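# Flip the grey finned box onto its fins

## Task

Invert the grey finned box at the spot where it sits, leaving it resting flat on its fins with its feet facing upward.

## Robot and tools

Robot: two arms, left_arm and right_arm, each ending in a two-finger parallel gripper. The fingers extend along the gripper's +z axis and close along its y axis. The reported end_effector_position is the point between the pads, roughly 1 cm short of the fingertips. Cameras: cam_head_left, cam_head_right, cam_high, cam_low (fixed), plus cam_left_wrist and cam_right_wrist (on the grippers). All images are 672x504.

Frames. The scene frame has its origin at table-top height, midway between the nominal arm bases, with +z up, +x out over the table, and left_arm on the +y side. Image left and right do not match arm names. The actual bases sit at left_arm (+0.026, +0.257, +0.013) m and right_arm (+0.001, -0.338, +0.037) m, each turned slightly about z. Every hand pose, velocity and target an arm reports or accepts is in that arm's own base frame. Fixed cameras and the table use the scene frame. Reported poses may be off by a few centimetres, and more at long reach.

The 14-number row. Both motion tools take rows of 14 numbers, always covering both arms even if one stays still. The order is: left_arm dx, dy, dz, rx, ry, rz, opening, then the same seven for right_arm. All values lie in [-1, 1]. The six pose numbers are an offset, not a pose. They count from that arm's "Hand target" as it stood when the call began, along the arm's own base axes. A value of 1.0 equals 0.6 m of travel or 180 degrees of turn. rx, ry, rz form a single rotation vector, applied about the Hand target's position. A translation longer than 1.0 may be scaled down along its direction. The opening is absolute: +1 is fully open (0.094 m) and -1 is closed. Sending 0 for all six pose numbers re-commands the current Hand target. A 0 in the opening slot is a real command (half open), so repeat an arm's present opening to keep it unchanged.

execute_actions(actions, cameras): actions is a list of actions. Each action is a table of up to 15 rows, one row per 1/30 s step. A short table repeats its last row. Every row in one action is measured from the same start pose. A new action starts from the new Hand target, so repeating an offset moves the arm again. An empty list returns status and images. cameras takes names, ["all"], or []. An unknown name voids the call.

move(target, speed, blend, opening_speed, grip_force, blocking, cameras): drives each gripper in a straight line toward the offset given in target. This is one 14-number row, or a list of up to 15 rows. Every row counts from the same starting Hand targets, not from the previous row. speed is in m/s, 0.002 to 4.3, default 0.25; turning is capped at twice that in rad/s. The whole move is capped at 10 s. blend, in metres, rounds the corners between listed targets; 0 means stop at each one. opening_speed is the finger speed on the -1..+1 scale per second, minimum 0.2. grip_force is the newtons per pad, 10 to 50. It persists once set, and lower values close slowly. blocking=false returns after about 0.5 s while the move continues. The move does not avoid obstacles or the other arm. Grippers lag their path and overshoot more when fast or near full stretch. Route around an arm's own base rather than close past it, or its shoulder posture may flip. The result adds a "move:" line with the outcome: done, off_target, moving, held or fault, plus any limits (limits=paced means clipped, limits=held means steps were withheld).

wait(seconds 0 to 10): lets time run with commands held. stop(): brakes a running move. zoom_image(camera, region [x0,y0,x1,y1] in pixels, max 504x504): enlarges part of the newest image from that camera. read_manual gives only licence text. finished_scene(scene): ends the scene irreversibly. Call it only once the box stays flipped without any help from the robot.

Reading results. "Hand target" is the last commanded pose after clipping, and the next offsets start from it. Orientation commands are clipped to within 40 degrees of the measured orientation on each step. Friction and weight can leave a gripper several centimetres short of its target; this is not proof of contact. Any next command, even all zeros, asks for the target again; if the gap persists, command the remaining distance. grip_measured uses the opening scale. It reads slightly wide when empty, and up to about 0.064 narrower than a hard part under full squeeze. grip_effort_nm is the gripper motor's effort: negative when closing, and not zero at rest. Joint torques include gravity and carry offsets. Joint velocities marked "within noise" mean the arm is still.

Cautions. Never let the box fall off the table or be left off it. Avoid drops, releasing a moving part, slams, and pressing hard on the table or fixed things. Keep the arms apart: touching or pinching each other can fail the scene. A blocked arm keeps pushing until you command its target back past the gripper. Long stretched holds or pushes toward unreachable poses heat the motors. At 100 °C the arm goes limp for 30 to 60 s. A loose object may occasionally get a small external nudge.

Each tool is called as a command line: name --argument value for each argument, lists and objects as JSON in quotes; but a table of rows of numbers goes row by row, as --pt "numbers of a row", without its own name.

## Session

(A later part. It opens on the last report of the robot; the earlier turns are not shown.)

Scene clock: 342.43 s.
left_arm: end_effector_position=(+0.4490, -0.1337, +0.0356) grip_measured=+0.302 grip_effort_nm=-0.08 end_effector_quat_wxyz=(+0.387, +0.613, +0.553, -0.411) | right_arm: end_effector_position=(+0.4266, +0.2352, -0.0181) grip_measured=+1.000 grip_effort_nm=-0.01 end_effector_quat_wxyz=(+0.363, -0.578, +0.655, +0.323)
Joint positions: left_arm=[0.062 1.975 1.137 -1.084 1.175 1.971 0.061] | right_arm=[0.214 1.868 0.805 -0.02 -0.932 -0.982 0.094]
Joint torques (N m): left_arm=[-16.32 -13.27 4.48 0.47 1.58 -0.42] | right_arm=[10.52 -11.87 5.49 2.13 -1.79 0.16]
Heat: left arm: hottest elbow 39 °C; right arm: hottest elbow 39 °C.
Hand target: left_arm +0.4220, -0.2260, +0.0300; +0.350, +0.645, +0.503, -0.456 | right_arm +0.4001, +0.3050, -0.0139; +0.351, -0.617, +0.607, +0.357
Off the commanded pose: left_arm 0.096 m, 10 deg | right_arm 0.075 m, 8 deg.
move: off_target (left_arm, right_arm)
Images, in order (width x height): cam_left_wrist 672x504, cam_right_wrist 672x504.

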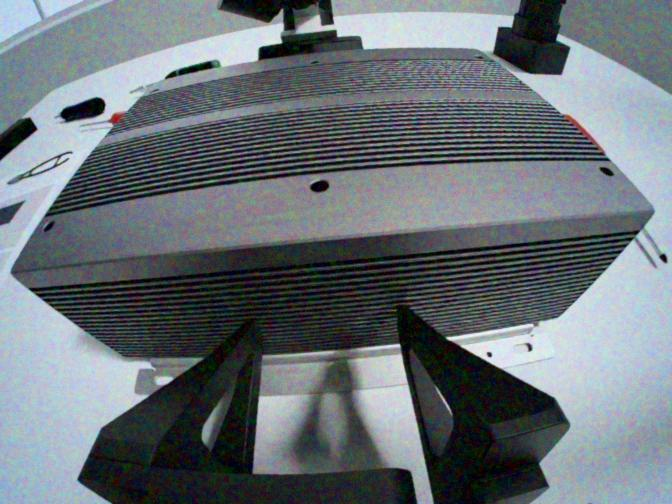

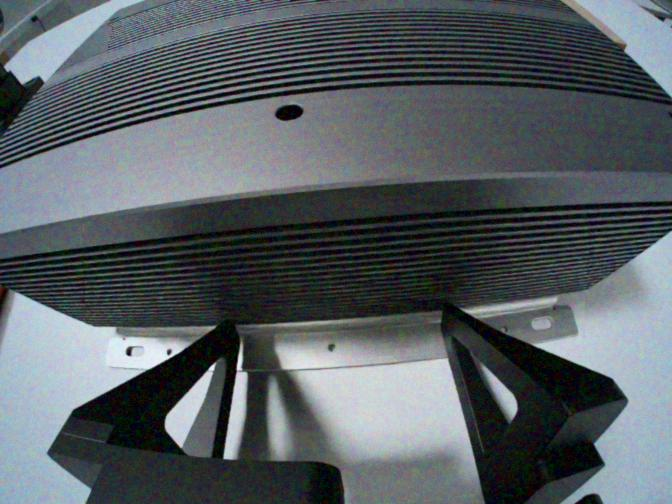

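move --target '[0,0,0.0667,0,0,0,0.3, 0,0,0,0,0,0,1]' --speed 0.05

move --target '[0,-0.01,0.05,0,0,0,0.3, 0,0.01,0,0,0,0,1]' --speed 0.05 --cameras '["cam_left_wrist","cam_right_wrist","cam_low"]'

Scene clock: 357.20 s.
left_arm: end_effector_position=(+0.4465, -0.1338, +0.0383) grip_measured=+0.302 grip_effort_nm=-0.08 end_effector_quat_wxyz=(+0.369, +0.612, +0.564, -0.413) | right_arm: end_effector_position=(+0.4262, +0.2351, -0.0182) grip_measured=+1.000 grip_effort_nm=-0.01 end_effector_quat_wxyz=(+0.364, -0.578, +0.655, +0.323)
Joint positions: left_arm=[0.057 1.961 1.138 -1.101 1.148 1.94 0.061] | right_arm=[0.214 1.868 0.804 -0.02 -0.932 -0.984 0.094]
Joint torques (N m): left_arm=[-15.97 -17.55 5.75 -1.89 2.78 -0.16] | right_arm=[10.7 -11.46 5.49 2.09 -1.78 0.19]
Heat: left arm: hottest elbow 39 °C; right arm: hottest elbow 38 °C.
Hand target: left_arm +0.4220, -0.2262, +0.0700; +0.350, +0.646, +0.503, -0.456 | right_arm +0.4000, +0.3050, -0.0140; +0.351, -0.617, +0.607, +0.357
Off the commanded pose: left_arm 0.101 m, 10 deg | right_arm 0.075 m, 8 deg.
move: off_target (left_arm, right_arm)

Scene clock: 358.60 s.
left_arm: end_effector_position=(+0.4405, -0.1357, +0.0473) grip_measured=+0.302 grip_effort_nm=-0.08 end_effector_quat_wxyz=(+0.344, +0.596, +0.585, -0.429) | right_arm: end_effector_position=(+0.4232, +0.2346, -0.0177) grip_measured=+1.000 grip_effort_nm=-0.01 end_effector_quat_wxyz=(+0.363, -0.579, +0.654, +0.323)
Joint positions: left_arm=[0.051 1.94 1.138 -1.146 1.133 1.883 0.061] | right_arm=[0.214 1.861 0.796 -0.019 -0.932 -0.987 0.094]
Joint torques (N m): left_arm=[-16.5 -20.07 6.45 -1.85 3.76 0.21] | right_arm=[12.04 -11.34 5.97 2.71 -1.58 0.4]
Heat: left arm: hottest elbow 39 °C; right arm: hottest elbow 38 °C.
Hand target: left_arm +0.4220, -0.2321, +0.0999; +0.350, +0.645, +0.503, -0.456 | right_arm +0.4000, +0.3110, -0.0139; +0.351, -0.617, +0.607, +0.357
Off the commanded pose: left_arm 0.112 m, 11 deg | right_arm 0.080 m, 8 deg.
move: off_target (left_arm, right_arm)
Images, in order (width x height): cam_low 672x504, cam_left_wrist 672x504, cam_right_wrist 672x504.

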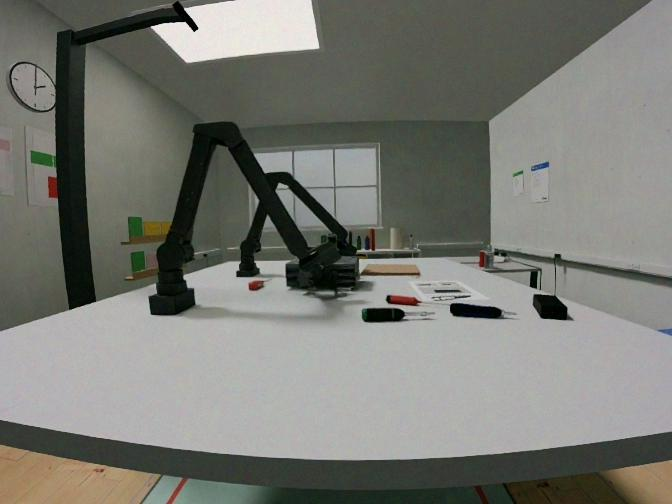

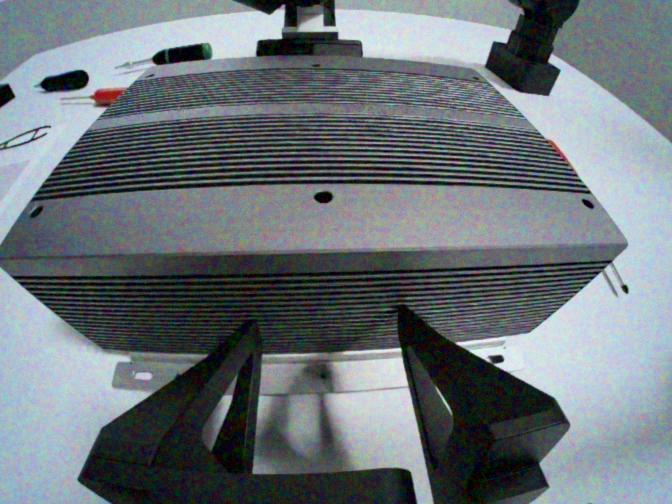

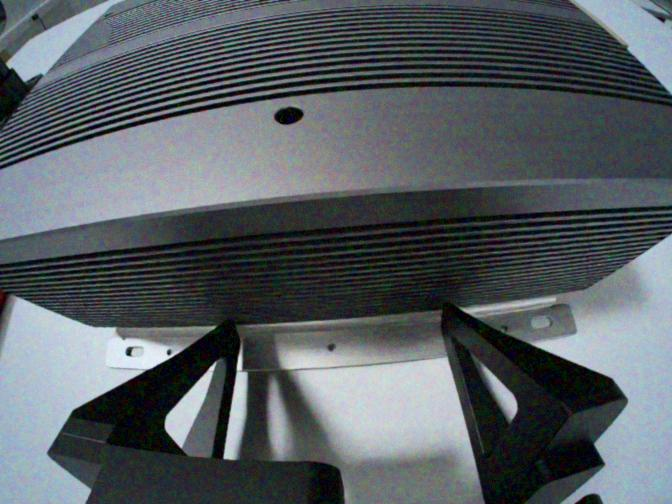

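move --target '[0.01,-0.0167,0.05,0,0,0,0.3, 0,0,0,0,0,0,1]' --speed 0.05 --cameras '["cam_left_wrist","cam_right_wrist","cam_low"]'

Scene clock: 365.47 s.
left_arm: end_effector_position=(+0.4444, -0.1518, +0.1051) grip_measured=+0.302 grip_effort_nm=-0.08 end_effector_quat_wxyz=(+0.365, +0.608, +0.565, -0.422) | right_arm: end_effector_position=(+0.4216, +0.2336, -0.0169) grip_measured=+1.000 grip_effort_nm=-0.01 end_effector_quat_wxyz=(+0.358, -0.568, +0.666, +0.326)
Joint positions: left_arm=[0.019 1.831 1.159 -1.202 1.164 1.863 0.061] | right_arm=[0.214 1.854 0.789 -0.019 -0.926 -0.952 0.094]
Joint torques (N m): left_arm=[-15.91 -15.21 8.51 -0.68 2.68 -0.29] | right_arm=[11.34 -10.52 6.19 2.66 -1.82 0.05]
Heat: left arm: hottest elbow 39 °C; right arm: hottest elbow 38 °C.
Hand target: left_arm +0.4280, -0.2422, +0.1300; +0.350, +0.646, +0.503, -0.456 | right_arm +0.4001, +0.3110, -0.0139; +0.351, -0.617, +0.607, +0.357
Off the commanded pose: left_arm 0.095 m, 9 deg | right_arm 0.080 m, 10 deg.
move: off_target (left_arm, right_arm)
Images, in order (width x height): cam_low 672x504, cam_left_wrist 672x504, cam_right_wrist 672x504.

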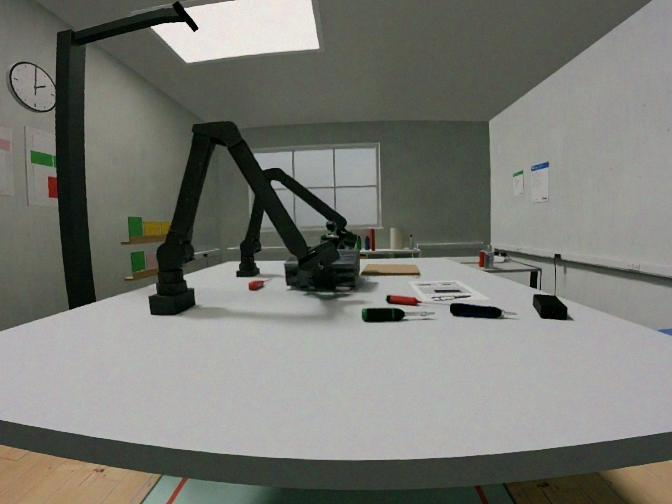

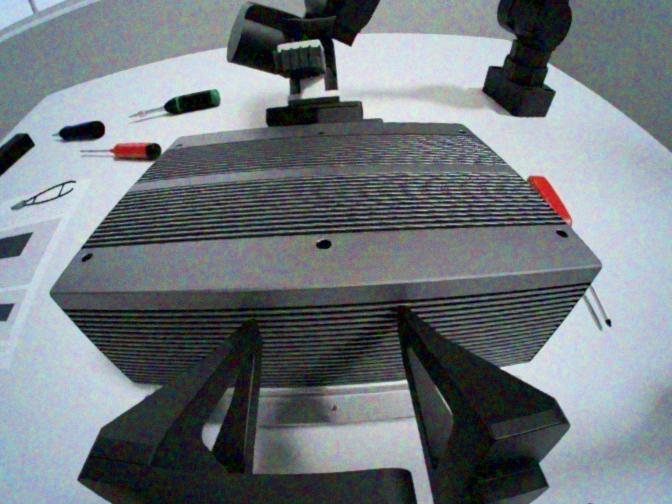

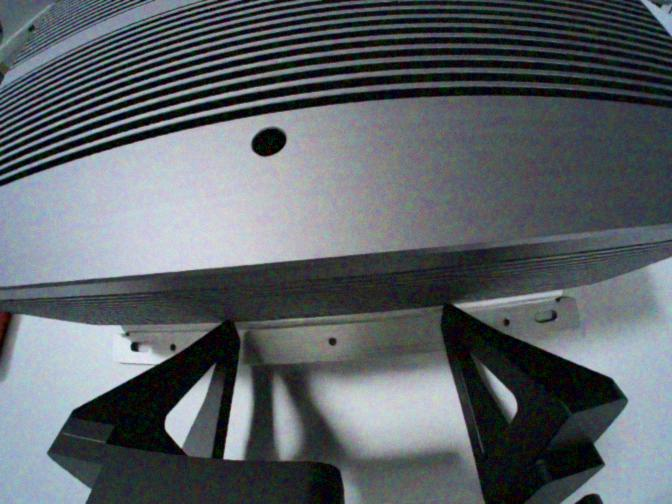

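move --target '[-0.0008,-0.0222,0.03,0,0,0,0.3, 0,0,0,0.0885,0.0,0,1]' --speed 0.05 --cameras '["cam_left_wrist","cam_right_wrist","cam_low"]'

Scene clock: 377.03 s.
left_arm: end_effector_position=(+0.4481, -0.1729, +0.1516) grip_measured=+0.302 grip_effort_nm=-0.08 end_effector_quat_wxyz=(+0.382, +0.608, +0.554, -0.422) | right_arm: end_effector_position=(+0.4190, +0.2404, -0.0182) grip_measured=+1.000 grip_effort_nm=-0.01 end_effector_quat_wxyz=(+0.452, -0.524, +0.603, +0.397)
Joint positions: left_arm=[-0.022 1.75 1.182 -1.196 1.203 1.774 0.061] | right_arm=[0.187 2.001 0.715 0.549 -1.148 -0.686 0.094]
Joint torques (N m): left_arm=[-14.8 -11.63 8.2 0.65 1.33 -0.27] | right_arm=[10.64 -10.52 6.05 2.36 -1.83 0.2]
Heat: left arm: hottest elbow 39 °C; right arm: hottest elbow 37 °C.
Hand target: left_arm +0.4276, -0.2554, +0.1480; +0.350, +0.646, +0.503, -0.456 | right_arm +0.4000, +0.3109, -0.0140; +0.433, -0.563, +0.552, +0.438
Off the commanded pose: left_arm 0.085 m, 9 deg | right_arm 0.073 m, 9 deg.
move: off_target (left_arm, right_arm)
Images, in order (width x height): cam_low 672x504, cam_left_wrist 672x504, cam_right_wrist 672x504.

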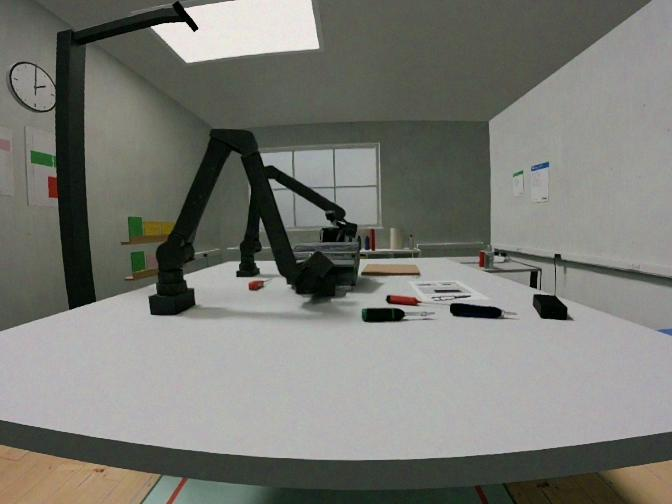

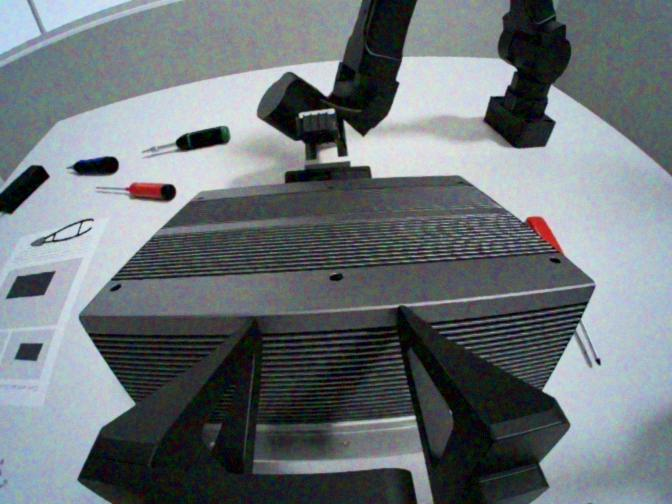

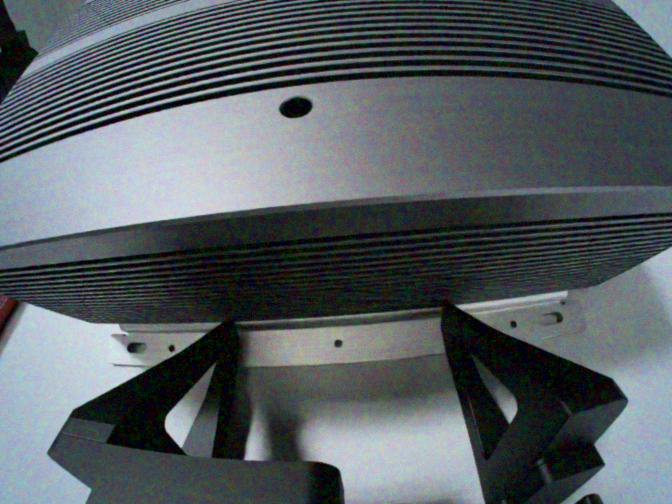

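move --target '[-0.0022,-0.05,-0.05,0,0,0,0.3, 0.005,0.05,0,0,0,0,1]' --speed 0.05 --cameras '["cam_left_wrist","cam_right_wrist","cam_low"]'

Scene clock: 391.37 s.
left_arm: end_effector_position=(+0.4606, -0.1974, +0.1775) grip_measured=+0.302 grip_effort_nm=-0.08 end_effector_quat_wxyz=(+0.416, +0.610, +0.536, -0.409) | right_arm: end_effector_position=(+0.4223, +0.2406, -0.0174) grip_measured=+1.000 grip_effort_nm=-0.01 end_effector_quat_wxyz=(+0.459, -0.514, +0.608, +0.394)
Joint positions: left_arm=[-0.069 1.699 1.177 -1.015 1.245 1.607 0.061] | right_arm=[0.188 2.011 0.707 0.622 -1.134 -0.627 0.094]
Joint torques (N m): left_arm=[-15.5 -6.48 4.82 2.02 -0.32 -0.06] | right_arm=[15.44 -9.76 7.17 2.73 -0.53 0.48]
Heat: left arm: hottest elbow 40 °C; right arm: hottest elbow 37 °C.
Hand target: left_arm +0.4263, -0.2854, +0.1180; +0.350, +0.646, +0.503, -0.456 | right_arm +0.4029, +0.3409, -0.0141; +0.433, -0.563, +0.552, +0.438
Off the commanded pose: left_arm 0.112 m, 11 deg | right_arm 0.102 m, 10 deg.
move: off_target (left_arm, right_arm)
Images, in order (width x height): cam_low 672x504, cam_left_wrist 672x504, cam_right_wrist 672x504.

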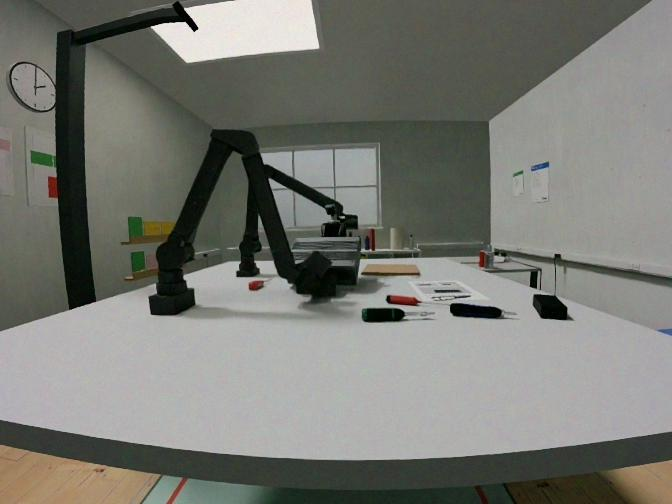

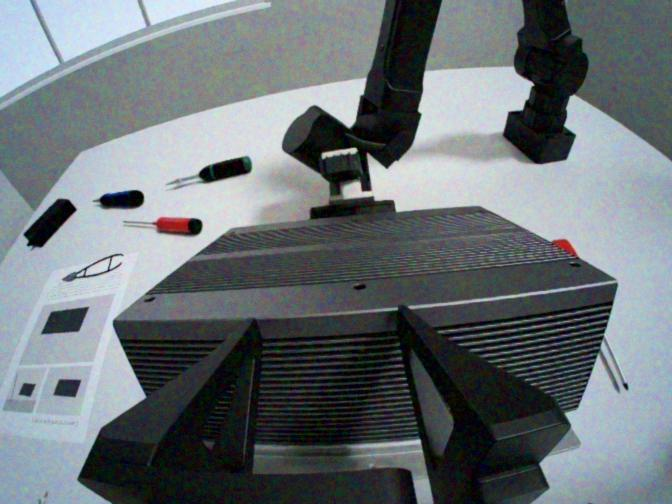

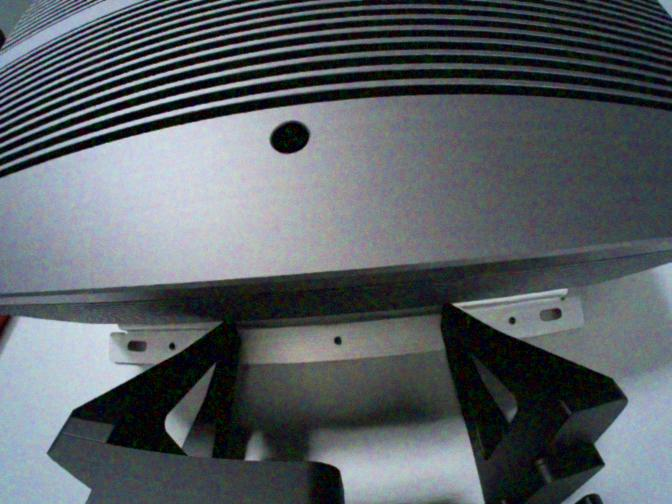

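move --target '[-0.0167,-0.0333,0.015,0,0,0,0.3, -0.0033,-0.0333,0,0,0,0,1]' --speed 0.05 --cameras '["cam_left_wrist","cam_right_wrist","cam_low"]'

Scene clock: 405.17 s.
left_arm: end_effector_position=(+0.4411, -0.2662, +0.2172) grip_measured=+0.302 grip_effort_nm=-0.07 end_effector_quat_wxyz=(+0.422, +0.634, +0.486, -0.428) | right_arm: end_effector_position=(+0.4154, +0.2489, -0.0177) grip_measured=+1.000 grip_effort_nm=-0.01 end_effector_quat_wxyz=(+0.457, -0.525, +0.594, +0.402)
Joint positions: left_arm=[-0.212 1.632 1.179 -0.864 1.281 1.43 0.061] | right_arm=[0.206 2.016 0.708 0.62 -1.151 -0.646 0.094]
Joint torques (N m): left_arm=[-8.18 -4.25 3.11 1.77 -1.8 0.08] | right_arm=[11.4 -11.46 6.83 1.52 -0.85 0.33]
Heat: left arm: hottest elbow 39 °C; right arm: hottest elbow 38 °C.
Hand target: left_arm +0.4163, -0.3055, +0.1271; +0.350, +0.646, +0.503, -0.456 | right_arm +0.4009, +0.3210, -0.0141; +0.433, -0.563, +0.551, +0.438
Off the commanded pose: left_arm 0.101 m, 9 deg | right_arm 0.074 m, 8 deg.
move: off_target (left_arm, right_arm)
Images, in order (width x height): cam_low 672x504, cam_left_wrist 672x504, cam_right_wrist 672x504.

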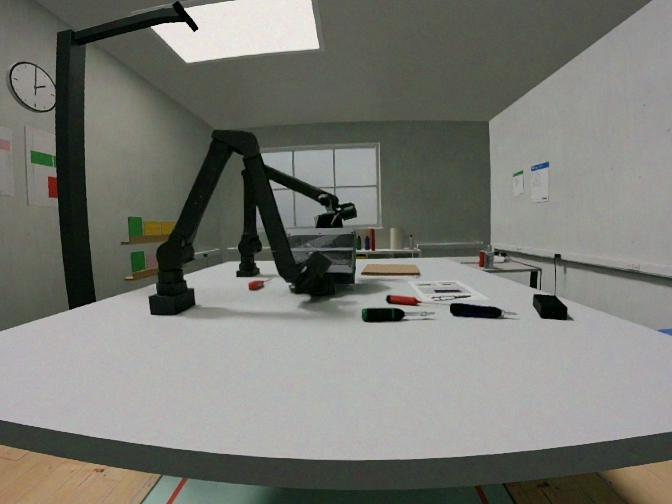

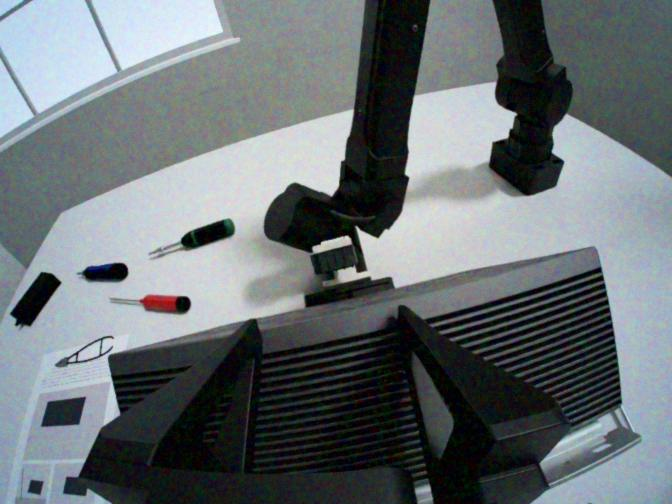

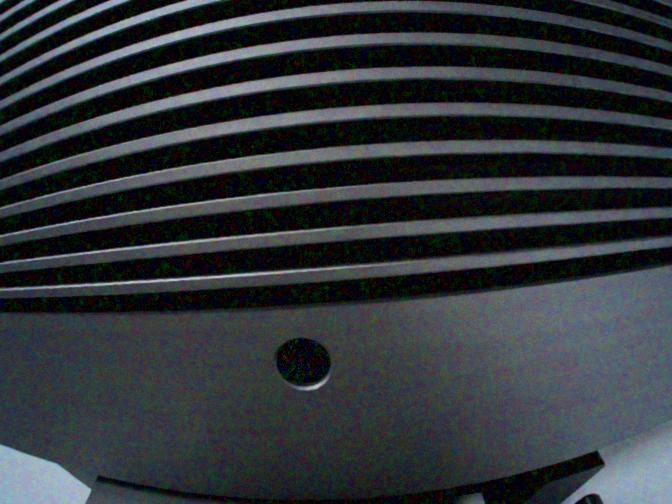

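wait --seconds 0 --cameras '["cam_low","cam_head_left","cam_head_right","cam_high","cam_right_wrist"]'

zoom_image --camera "cam_low" --region '[230, 180, 400, 310]'

zoom_image --camera "cam_high" --region '[200, 140, 450, 330]'

Scene clock: 441.07 s.
left_arm: end_effector_position=(+0.4411, -0.2662, +0.2172) grip_measured=+0.302 grip_effort_nm=-0.07 end_effector_quat_wxyz=(+0.422, +0.634, +0.486, -0.428) | right_arm: end_effector_position=(+0.4154, +0.2489, -0.0177) grip_measured=+1.000 grip_effort_nm=-0.01 end_effector_quat_wxyz=(+0.457, -0.525, +0.594, +0.402)
Joint positions: left_arm=[-0.212 1.632 1.179 -0.864 1.281 1.43 0.061] | right_arm=[0.206 2.016 0.708 0.62 -1.151 -0.646 0.094]
Joint torques (N m): left_arm=[-8.23 -4.07 3.11 1.76 -1.79 0.09] | right_arm=[11.11 -11.58 6.89 1.58 -0.84 0.27]
Heat: left arm: hottest elbow 37 °C; right arm: hottest elbow 38 °C.
Hand target: left_arm +0.4163, -0.3055, +0.1271; +0.350, +0.646, +0.503, -0.456 | right_arm +0.4009, +0.3210, -0.0141; +0.433, -0.563, +0.551, +0.438
Tool commands: left_gripper/opening=+0.3 right_gripper/opening=+1.0
Off the commanded pose: left_arm 0.101 m, 9 deg | right_arm 0.074 m, 8 deg.
Images, in order (width x height): cam_head_left 672x504, cam_head_right 672x504, cam_high 672x504, cam_low 672x504, cam_right_wrist 672x504.

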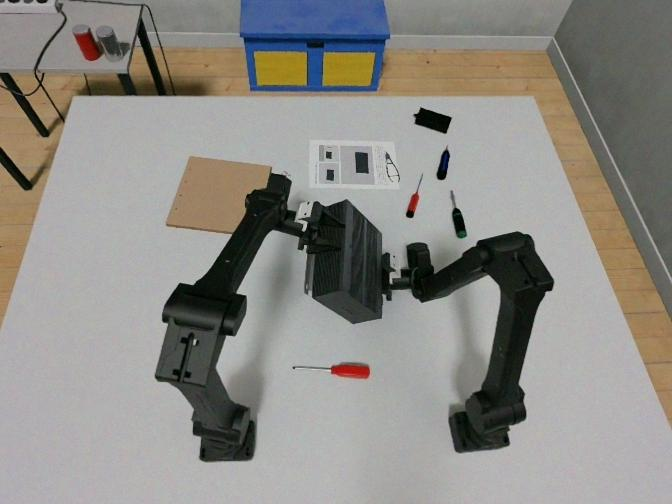

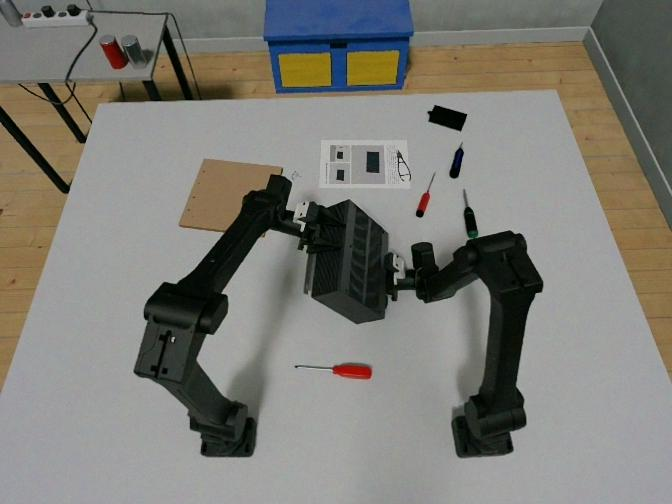

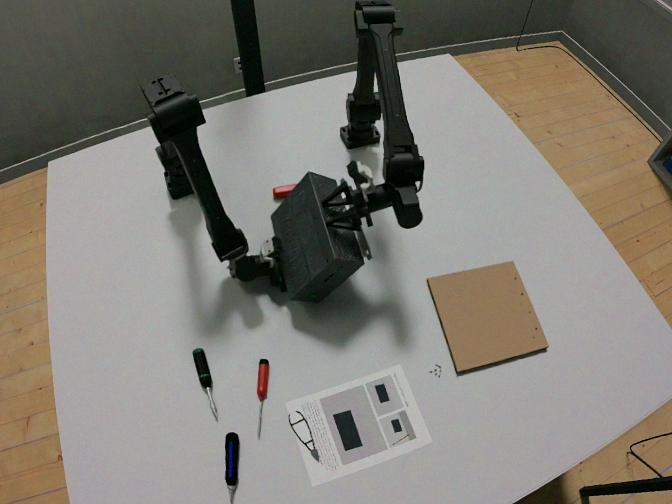

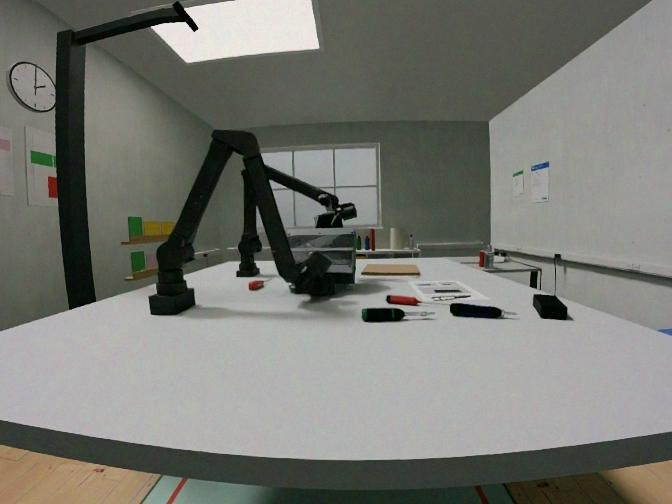

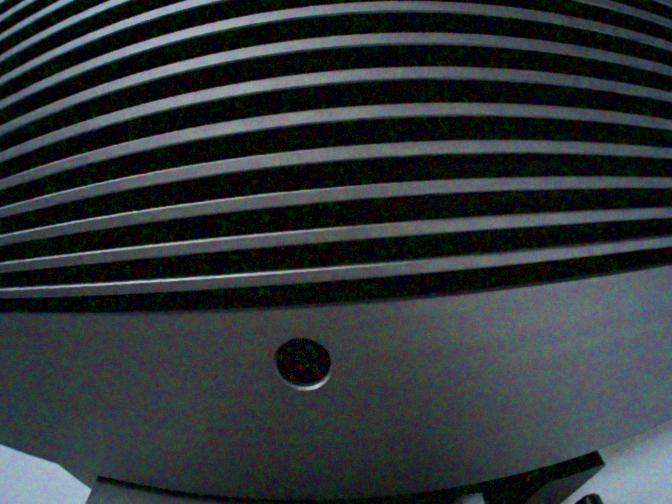

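Scaled by 2.965.

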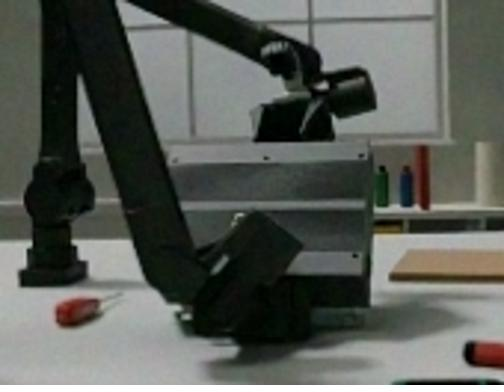

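Scaled by 2.016.

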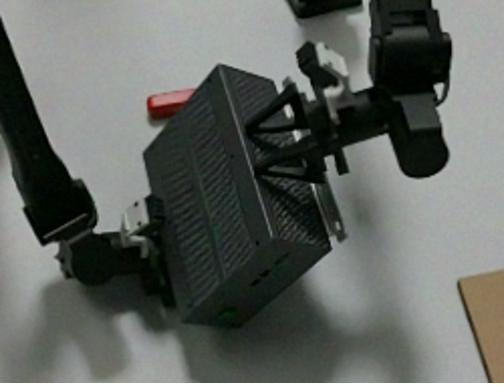

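zoom_image --camera "cam_head_right" --region '[260, 160, 440, 340]'

zoom_image --camera "cam_head_left" --region '[260, 160, 440, 340]'

Scaled by 2.800.

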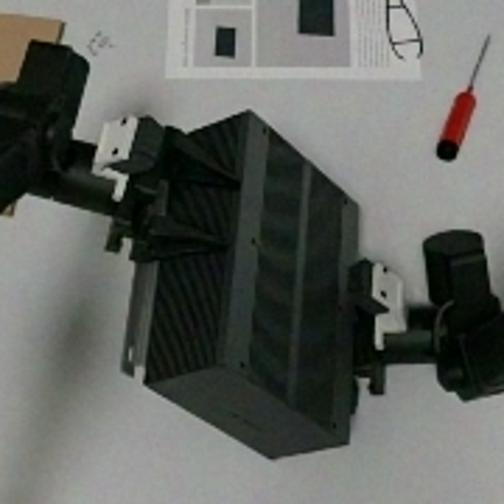

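Scaled by 2.800.

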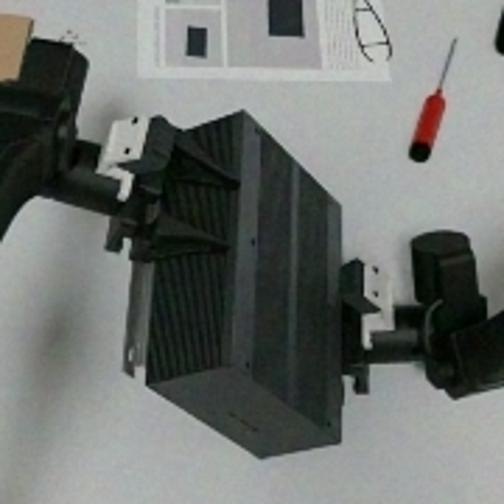

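move --target '[0,0,0,0,0,0,0.3, -0.005,-0.05,0,0,0,0,1]' --speed 0.03

Scene clock: 488.00 s.
left_arm: end_effector_position=(+0.4401, -0.2660, +0.2173) grip_measured=+0.302 grip_effort_nm=-0.07 end_effector_quat_wxyz=(+0.423, +0.634, +0.486, -0.428) | right_arm: end_effector_position=(+0.4136, +0.2482, -0.0180) grip_measured=+1.000 grip_effort_nm=-0.01 end_effector_quat_wxyz=(+0.450, -0.532, +0.590, +0.408)
Joint positions: left_arm=[-0.212 1.629 1.174 -0.859 1.281 1.43 0.061] | right_arm=[0.203 2.009 0.72 0.551 -1.17 -0.694 0.094]
Joint torques (N m): left_arm=[-8.12 -3.9 3.36 1.63 -1.78 0.06] | right_arm=[6.59 -12.34 5.29 1.16 -1.94 -0.13]
Heat: left arm: hottest wrist yaw 38 °C; right arm: hottest elbow 39 °C.
Hand target: left_arm +0.4161, -0.3054, +0.1269; +0.350, +0.646, +0.503, -0.456 | right_arm +0.3979, +0.2909, -0.0140; +0.433, -0.563, +0.552, +0.438
Off the commanded pose: left_arm 0.101 m, 9 deg | right_arm 0.046 m, 7 deg.
move: off_target (left_arm, right_arm)

move --target '[0,0,0,0,0,0,0.3, -0.004,-0.0383,0,0,0,0,1]' --speed 0.03

Scene clock: 492.10 s.
left_arm: end_effector_position=(+0.4402, -0.2660, +0.2174) grip_measured=+0.302 grip_effort_nm=-0.07 end_effector_quat_wxyz=(+0.424, +0.634, +0.485, -0.427) | right_arm: end_effector_position=(+0.4108, +0.2453, -0.0171) grip_measured=+1.000 grip_effort_nm=-0.01 end_effector_quat_wxyz=(-0.443, +0.541, -0.578, -0.421)
Joint positions: left_arm=[-0.212 1.629 1.174 -0.858 1.282 1.43 0.061] | right_arm=[0.191 2.005 0.739 0.452 -1.214 -0.775 0.094]
Joint torques (N m): left_arm=[-8.06 -3.96 3.36 1.61 -1.81 0.07] | right_arm=[3.37 -12.69 3.3 0.83 -1.66 -0.28]
Heat: left arm: hottest wrist yaw 38 °C; right arm: hottest elbow 38 °C.
Hand target: left_arm +0.4162, -0.3055, +0.1269; +0.350, +0.646, +0.503, -0.456 | right_arm +0.3956, +0.2681, -0.0139; -0.433, +0.563, -0.551, -0.438
Off the commanded pose: left_arm 0.102 m, 9 deg | right_arm 0.028 m, 5 deg.
move: off_target (left_arm, right_arm)

move --target '[0,0,0,0,0,0,0.3, -0.004,-0.0383,0,0,0,0,1]' --speed 0.03

move --target '[0,0,0,0,0,0,0.3, -0.006,-0.05,0.0,0,0,0,1]' --speed 0.03 --cameras '["cam_right_wrist","cam_head_right"]'

Scene clock: 498.57 s.
left_arm: end_effector_position=(+0.4396, -0.2700, +0.2182) grip_measured=+0.302 grip_effort_nm=-0.07 end_effector_quat_wxyz=(+0.425, +0.636, +0.482, -0.429) | right_arm: end_effector_position=(+0.3968, +0.2400, -0.0174) grip_measured=+1.000 grip_effort_nm=-0.01 end_effector_quat_wxyz=(-0.435, +0.557, -0.561, -0.431)
Joint positions: left_arm=[-0.22 1.629 1.174 -0.844 1.284 1.419 0.061] | right_arm=[0.18 1.99 0.74 0.304 -1.257 -0.923 0.094]
Joint torques (N m): left_arm=[-7.53 -3.9 3.33 1.28 -1.89 0.13] | right_arm=[0.26 -12.98 3.43 0.87 -1.22 -0.12]
Heat: left arm: hottest wrist yaw 38 °C; right arm: hottest elbow 38 °C.
Hand target: left_arm +0.4161, -0.3055, +0.1269; +0.350, +0.646, +0.503, -0.456 | right_arm +0.3933, +0.2450, -0.0139; -0.433, +0.563, -0.551, -0.438
Off the commanded pose: left_arm 0.101 m, 9 deg | right_arm 0.007 m, 2 deg.
move: off_target (left_arm)

Scene clock: 500.43 s.
left_arm: end_effector_position=(+0.4326, -0.2867, +0.2217) grip_measured=+0.302 grip_effort_nm=-0.07 end_effector_quat_wxyz=(+0.421, +0.642, +0.469, -0.436) | right_arm: end_effector_position=(+0.3800, +0.2199, -0.0167) grip_measured=+1.000 grip_effort_nm=-0.01 end_effector_quat_wxyz=(-0.428, +0.565, -0.549, -0.443)
Joint positions: left_arm=[-0.256 1.629 1.179 -0.826 1.291 1.402 0.061] | right_arm=[0.133 1.969 0.743 0.044 -1.307 -1.167 0.094]
Joint torques (N m): left_arm=[-4.84 -4.01 3 1.07 -2.09 0.17] | right_arm=[-1.67 -12.34 4.19 0.62 -0.62 -0.02]
Heat: left arm: hottest wrist yaw 38 °C; right arm: hottest elbow 37 °C.
Hand target: left_arm +0.4161, -0.3055, +0.1269; +0.350, +0.646, +0.503, -0.456 | right_arm +0.3897, +0.2150, -0.0140; -0.433, +0.563, -0.551, -0.438
Off the commanded pose: left_arm 0.098 m, 9 deg | right_arm 0.011 m, 1 deg.
move: off_target (left_arm, right_arm)
Images, in order (width x height): cam_head_right 672x504, cam_right_wrist 672x504.

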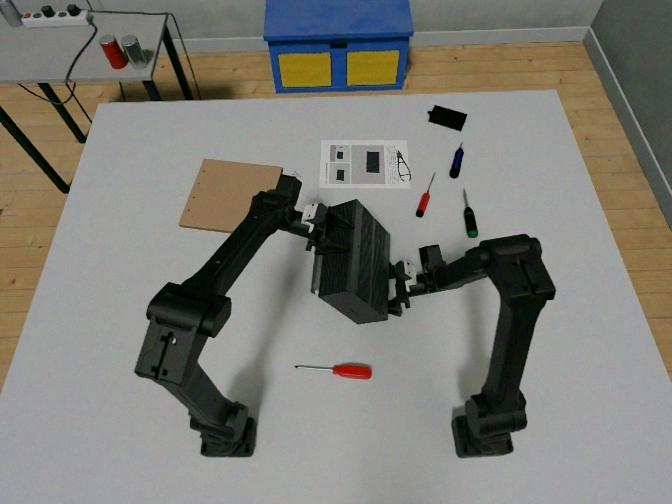

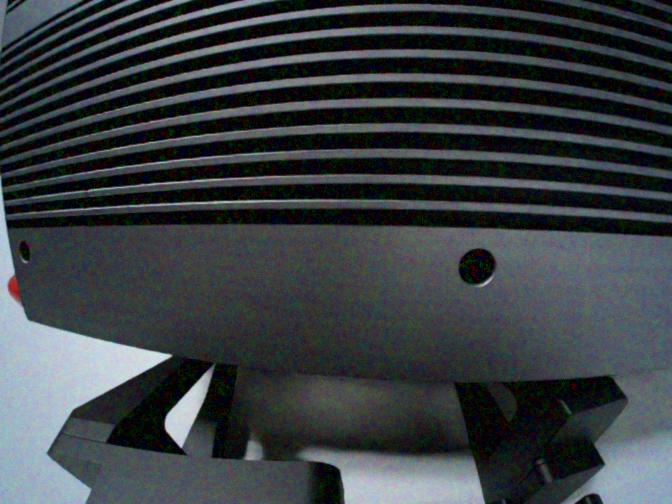

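move --target '[0,0,0,0,0,0,0.3, -0.01,-0.05,0.0,0,0,0,1]' --speed 0.03

move --target '[0,0,0,0,0,0,0.3, -0.015,-0.15,0.0,0,0,0,1]' --speed 0.08 --cameras '["cam_right_wrist","cam_head_right","cam_left_wrist","cam_low"]'

Scene clock: 511.87 s.
left_arm: end_effector_position=(+0.4326, -0.2867, +0.2217) grip_measured=+0.302 grip_effort_nm=-0.07 end_effector_quat_wxyz=(+0.421, +0.642, +0.469, -0.436) | right_arm: end_effector_position=(+0.3723, +0.1903, -0.0158) grip_measured=+1.000 grip_effort_nm=-0.01 end_effector_quat_wxyz=(-0.426, +0.562, -0.552, -0.446)
Joint positions: left_arm=[-0.256 1.629 1.179 -0.826 1.291 1.402 0.061] | right_arm=[0.058 1.963 0.771 -0.273 -1.327 -1.449 0.094]
Joint torques (N m): left_arm=[-4.78 -3.9 3.06 1.07 -2.08 0.17] | right_arm=[-1.55 -11.87 4.55 0.35 -0.66 -0.14]
Heat: left arm: hottest wrist yaw 40 °C; right arm: hottest elbow 37 °C.
Hand target: left_arm +0.4161, -0.3055, +0.1269; +0.350, +0.646, +0.503, -0.456 | right_arm +0.3835, +0.1851, -0.0140; -0.433, +0.563, -0.551, -0.438
Off the commanded pose: left_arm 0.098 m, 9 deg | right_arm 0.013 m, 1 deg.
move: off_target (left_arm, right_arm)

Scene clock: 513.83 s.
left_arm: end_effector_position=(+0.4326, -0.2867, +0.2217) grip_measured=+0.302 grip_effort_nm=-0.07 end_effector_quat_wxyz=(+0.421, +0.642, +0.469, -0.436) | right_arm: end_effector_position=(+0.3674, +0.1009, -0.0124) grip_measured=+1.000 grip_effort_nm=-0.01 end_effector_quat_wxyz=(-0.430, +0.555, -0.573, -0.423)
Joint positions: left_arm=[-0.256 1.629 1.179 -0.826 1.291 1.402 0.061] | right_arm=[-0.18 2.005 0.874 -0.943 -1.254 -2.088 0.094]
Joint torques (N m): left_arm=[-4.66 -3.96 3 1.07 -2.08 0.16] | right_arm=[-0.85 -11.34 4.15 -0.51 -0.5 -0.15]
Heat: left arm: hottest wrist yaw 40 °C; right arm: hottest elbow 37 °C.
Hand target: left_arm +0.4161, -0.3055, +0.1269; +0.350, +0.646, +0.503, -0.456 | right_arm +0.3745, +0.0951, -0.0140; -0.433, +0.563, -0.551, -0.438
Off the commanded pose: left_arm 0.098 m, 9 deg | right_arm 0.009 m, 3 deg.
joint sent to its limit (right arm) — joint 6 (wrist roll), lower limit. The joint targets are off in orientation, not in position.
move: off_target (left_arm, right_arm)
Images, in order (width x height): cam_head_right 672x504, cam_low 672x504, cam_left_wrist 672x504, cam_right_wrist 672x504.

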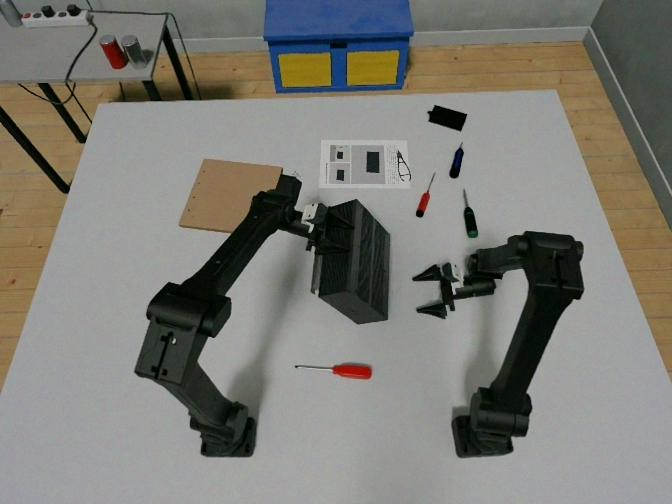

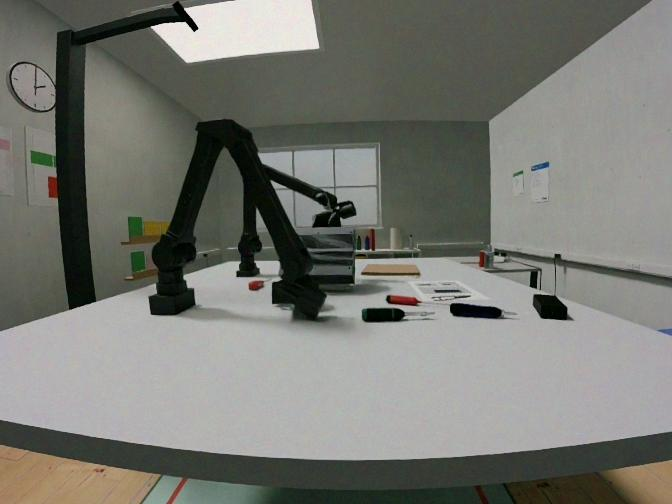

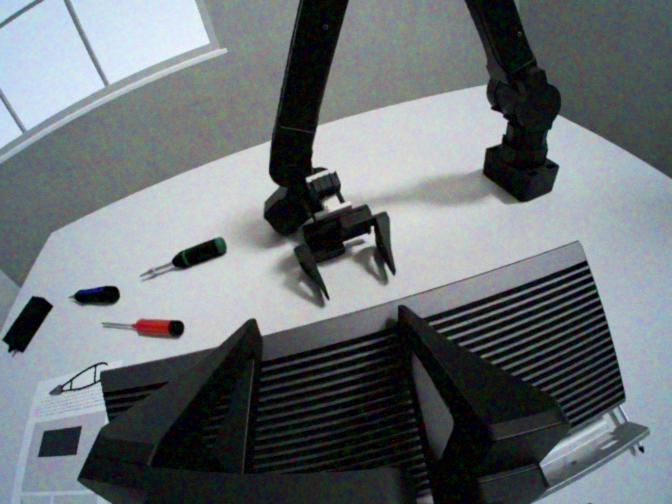

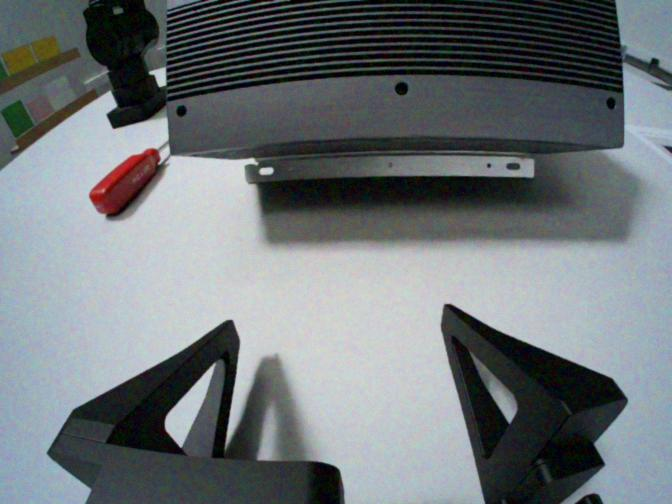

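zoom_image --camera "cam_right_wrist" --region '[150, 60, 640, 260]'

Scaled by 1.029 from the camera's 672x504 image, which has a finer 960x720 frame.

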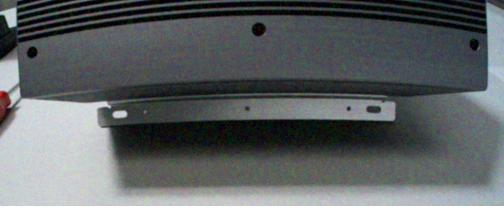

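move --pt "0 0 0 0 0 0 0.3 -0.0325 -0.0333 0.4567 0 0 0 1" --pt "0 0 0 0 0 0 0.3 -0.1025 0.195 0.49 -0.039 -0.0931 -0.2513 1" --pt "0 0 0 0 0 0 0.3 -0.2075 0.2583 0.49 -0.0781 -0.1862 -0.5026 1" --speed 0.2 --blend 0.03 --cameras '["cam_right_wrist","cam_head_right","cam_high"]'

Scene clock: 615.63 s.
left_arm: end_effector_position=(+0.4326, -0.2867, +0.2217) grip_measured=+0.302 grip_effort_nm=-0.07 end_effector_quat_wxyz=(+0.421, +0.642, +0.469, -0.436) | right_arm: end_effector_position=(+0.2510, +0.2387, +0.2671) grip_measured=+1.000 grip_effort_nm=-0.01 end_effector_quat_wxyz=(+0.664, -0.153, +0.694, -0.231)
Joint positions: left_arm=[-0.256 1.629 1.179 -0.826 1.291 1.402 0.061] | right_arm=[1.279 1.018 0.421 0.532 1.397 -0.488 0.094]
Joint torques (N m): left_arm=[-4.78 -3.84 3.02 1.06 -2.09 0.16] | right_arm=[0.21 -2.26 9.72 2.22 0.09 -0.13]
Heat: left arm: hottest wrist yaw 44 °C; right arm: hottest elbow 36 °C.
Hand target: left_arm +0.4161, -0.3055, +0.1269; +0.350, +0.646, +0.503, -0.456 | right_arm +0.2502, +0.2500, +0.2800; +0.672, -0.146, +0.692, -0.219
Off the commanded pose: left_arm 0.098 m, 9 deg | right_arm 0.017 m, 2 deg.
move: off_target (left_arm, right_arm)
Images, in order (width x height): cam_head_right 672x504, cam_high 672x504, cam_right_wrist 672x504.

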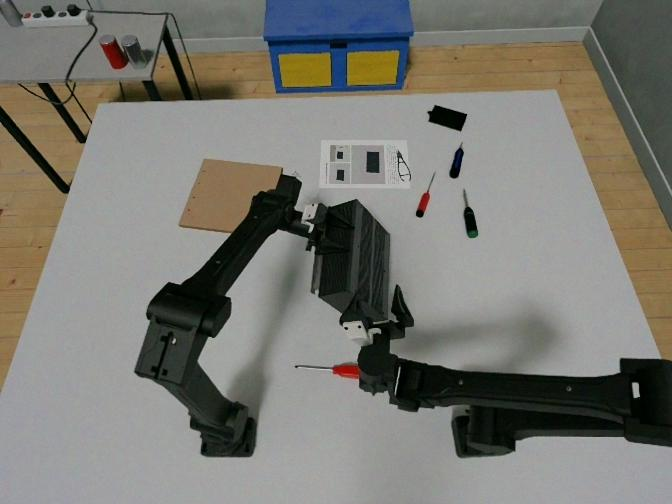

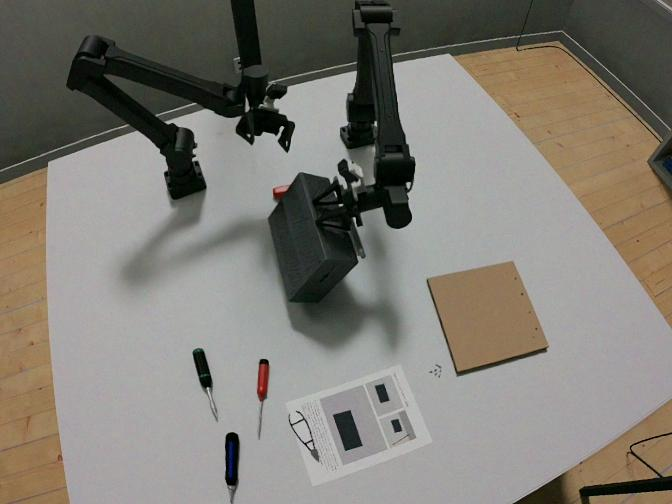

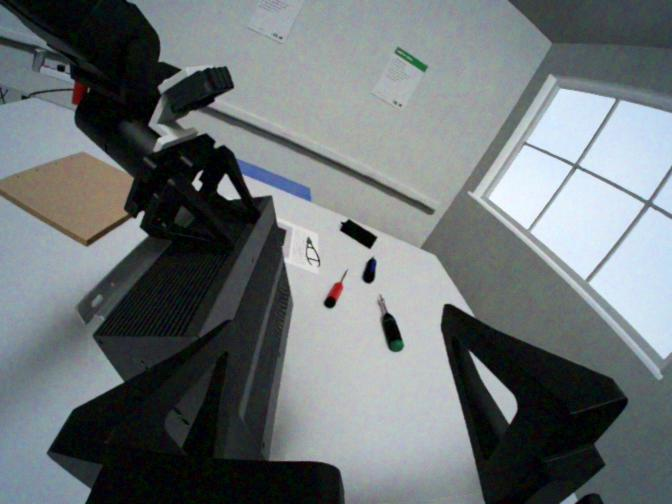

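move --target '[0,0,0,0,0,0,0.3,-0.0167,0.1917,-0.1333,0,0,0,1]' --speed 0.2 --cameras '["cam_right_wrist","cam_head_right"]'

Scene clock: 627.10 s.
left_arm: end_effector_position=(+0.4326, -0.2867, +0.2217) grip_measured=+0.302 grip_effort_nm=-0.07 end_effector_quat_wxyz=(+0.421, +0.642, +0.469, -0.436) | right_arm: end_effector_position=(+0.2417, +0.3512, +0.1918) grip_measured=+1.000 grip_effort_nm=-0.01 end_effector_quat_wxyz=(+0.664, -0.154, +0.695, -0.230)
Joint positions: left_arm=[-0.256 1.629 1.179 -0.826 1.291 1.402 0.061] | right_arm=[1.389 1.528 0.607 0.738 1.503 -0.369 0.094]
Joint torques (N m): left_arm=[-4.78 -3.84 3 1.06 -2.08 0.17] | right_arm=[0.15 -7.94 7.94 2.21 0.2 -0.1]
Heat: left arm: hottest wrist yaw 45 °C; right arm: hottest elbow 38 °C.
Hand target: left_arm +0.4161, -0.3055, +0.1269; +0.350, +0.646, +0.503, -0.456 | right_arm +0.2401, +0.3651, +0.2001; +0.672, -0.146, +0.692, -0.219
Off the commanded pose: left_arm 0.098 m, 9 deg | right_arm 0.016 m, 2 deg.
move: off_target (left_arm, right_arm)
Images, in order (width x height): cam_head_right 672x504, cam_right_wrist 672x504.

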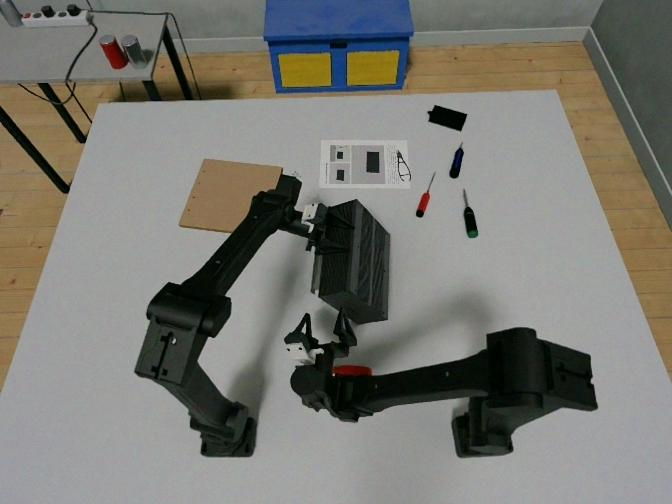

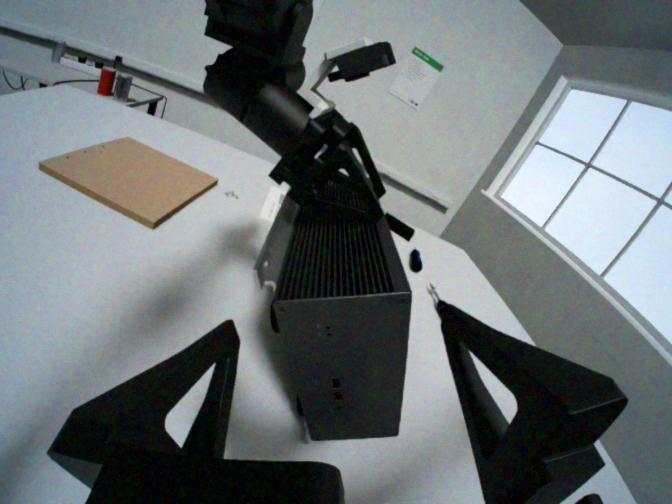

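zoom_image --camera "cam_right_wrist" --region '[230, 170, 440, 460]'

Scaled by 1.738 from the camera's 672x504 image, which has a finer 960x720 frame.

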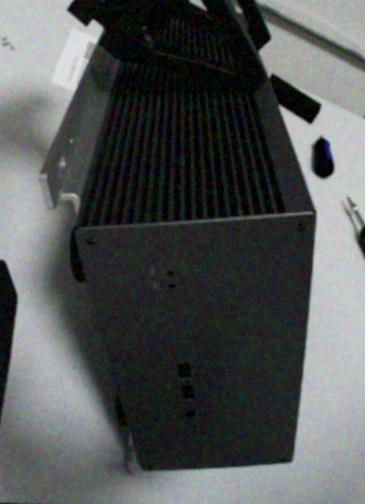

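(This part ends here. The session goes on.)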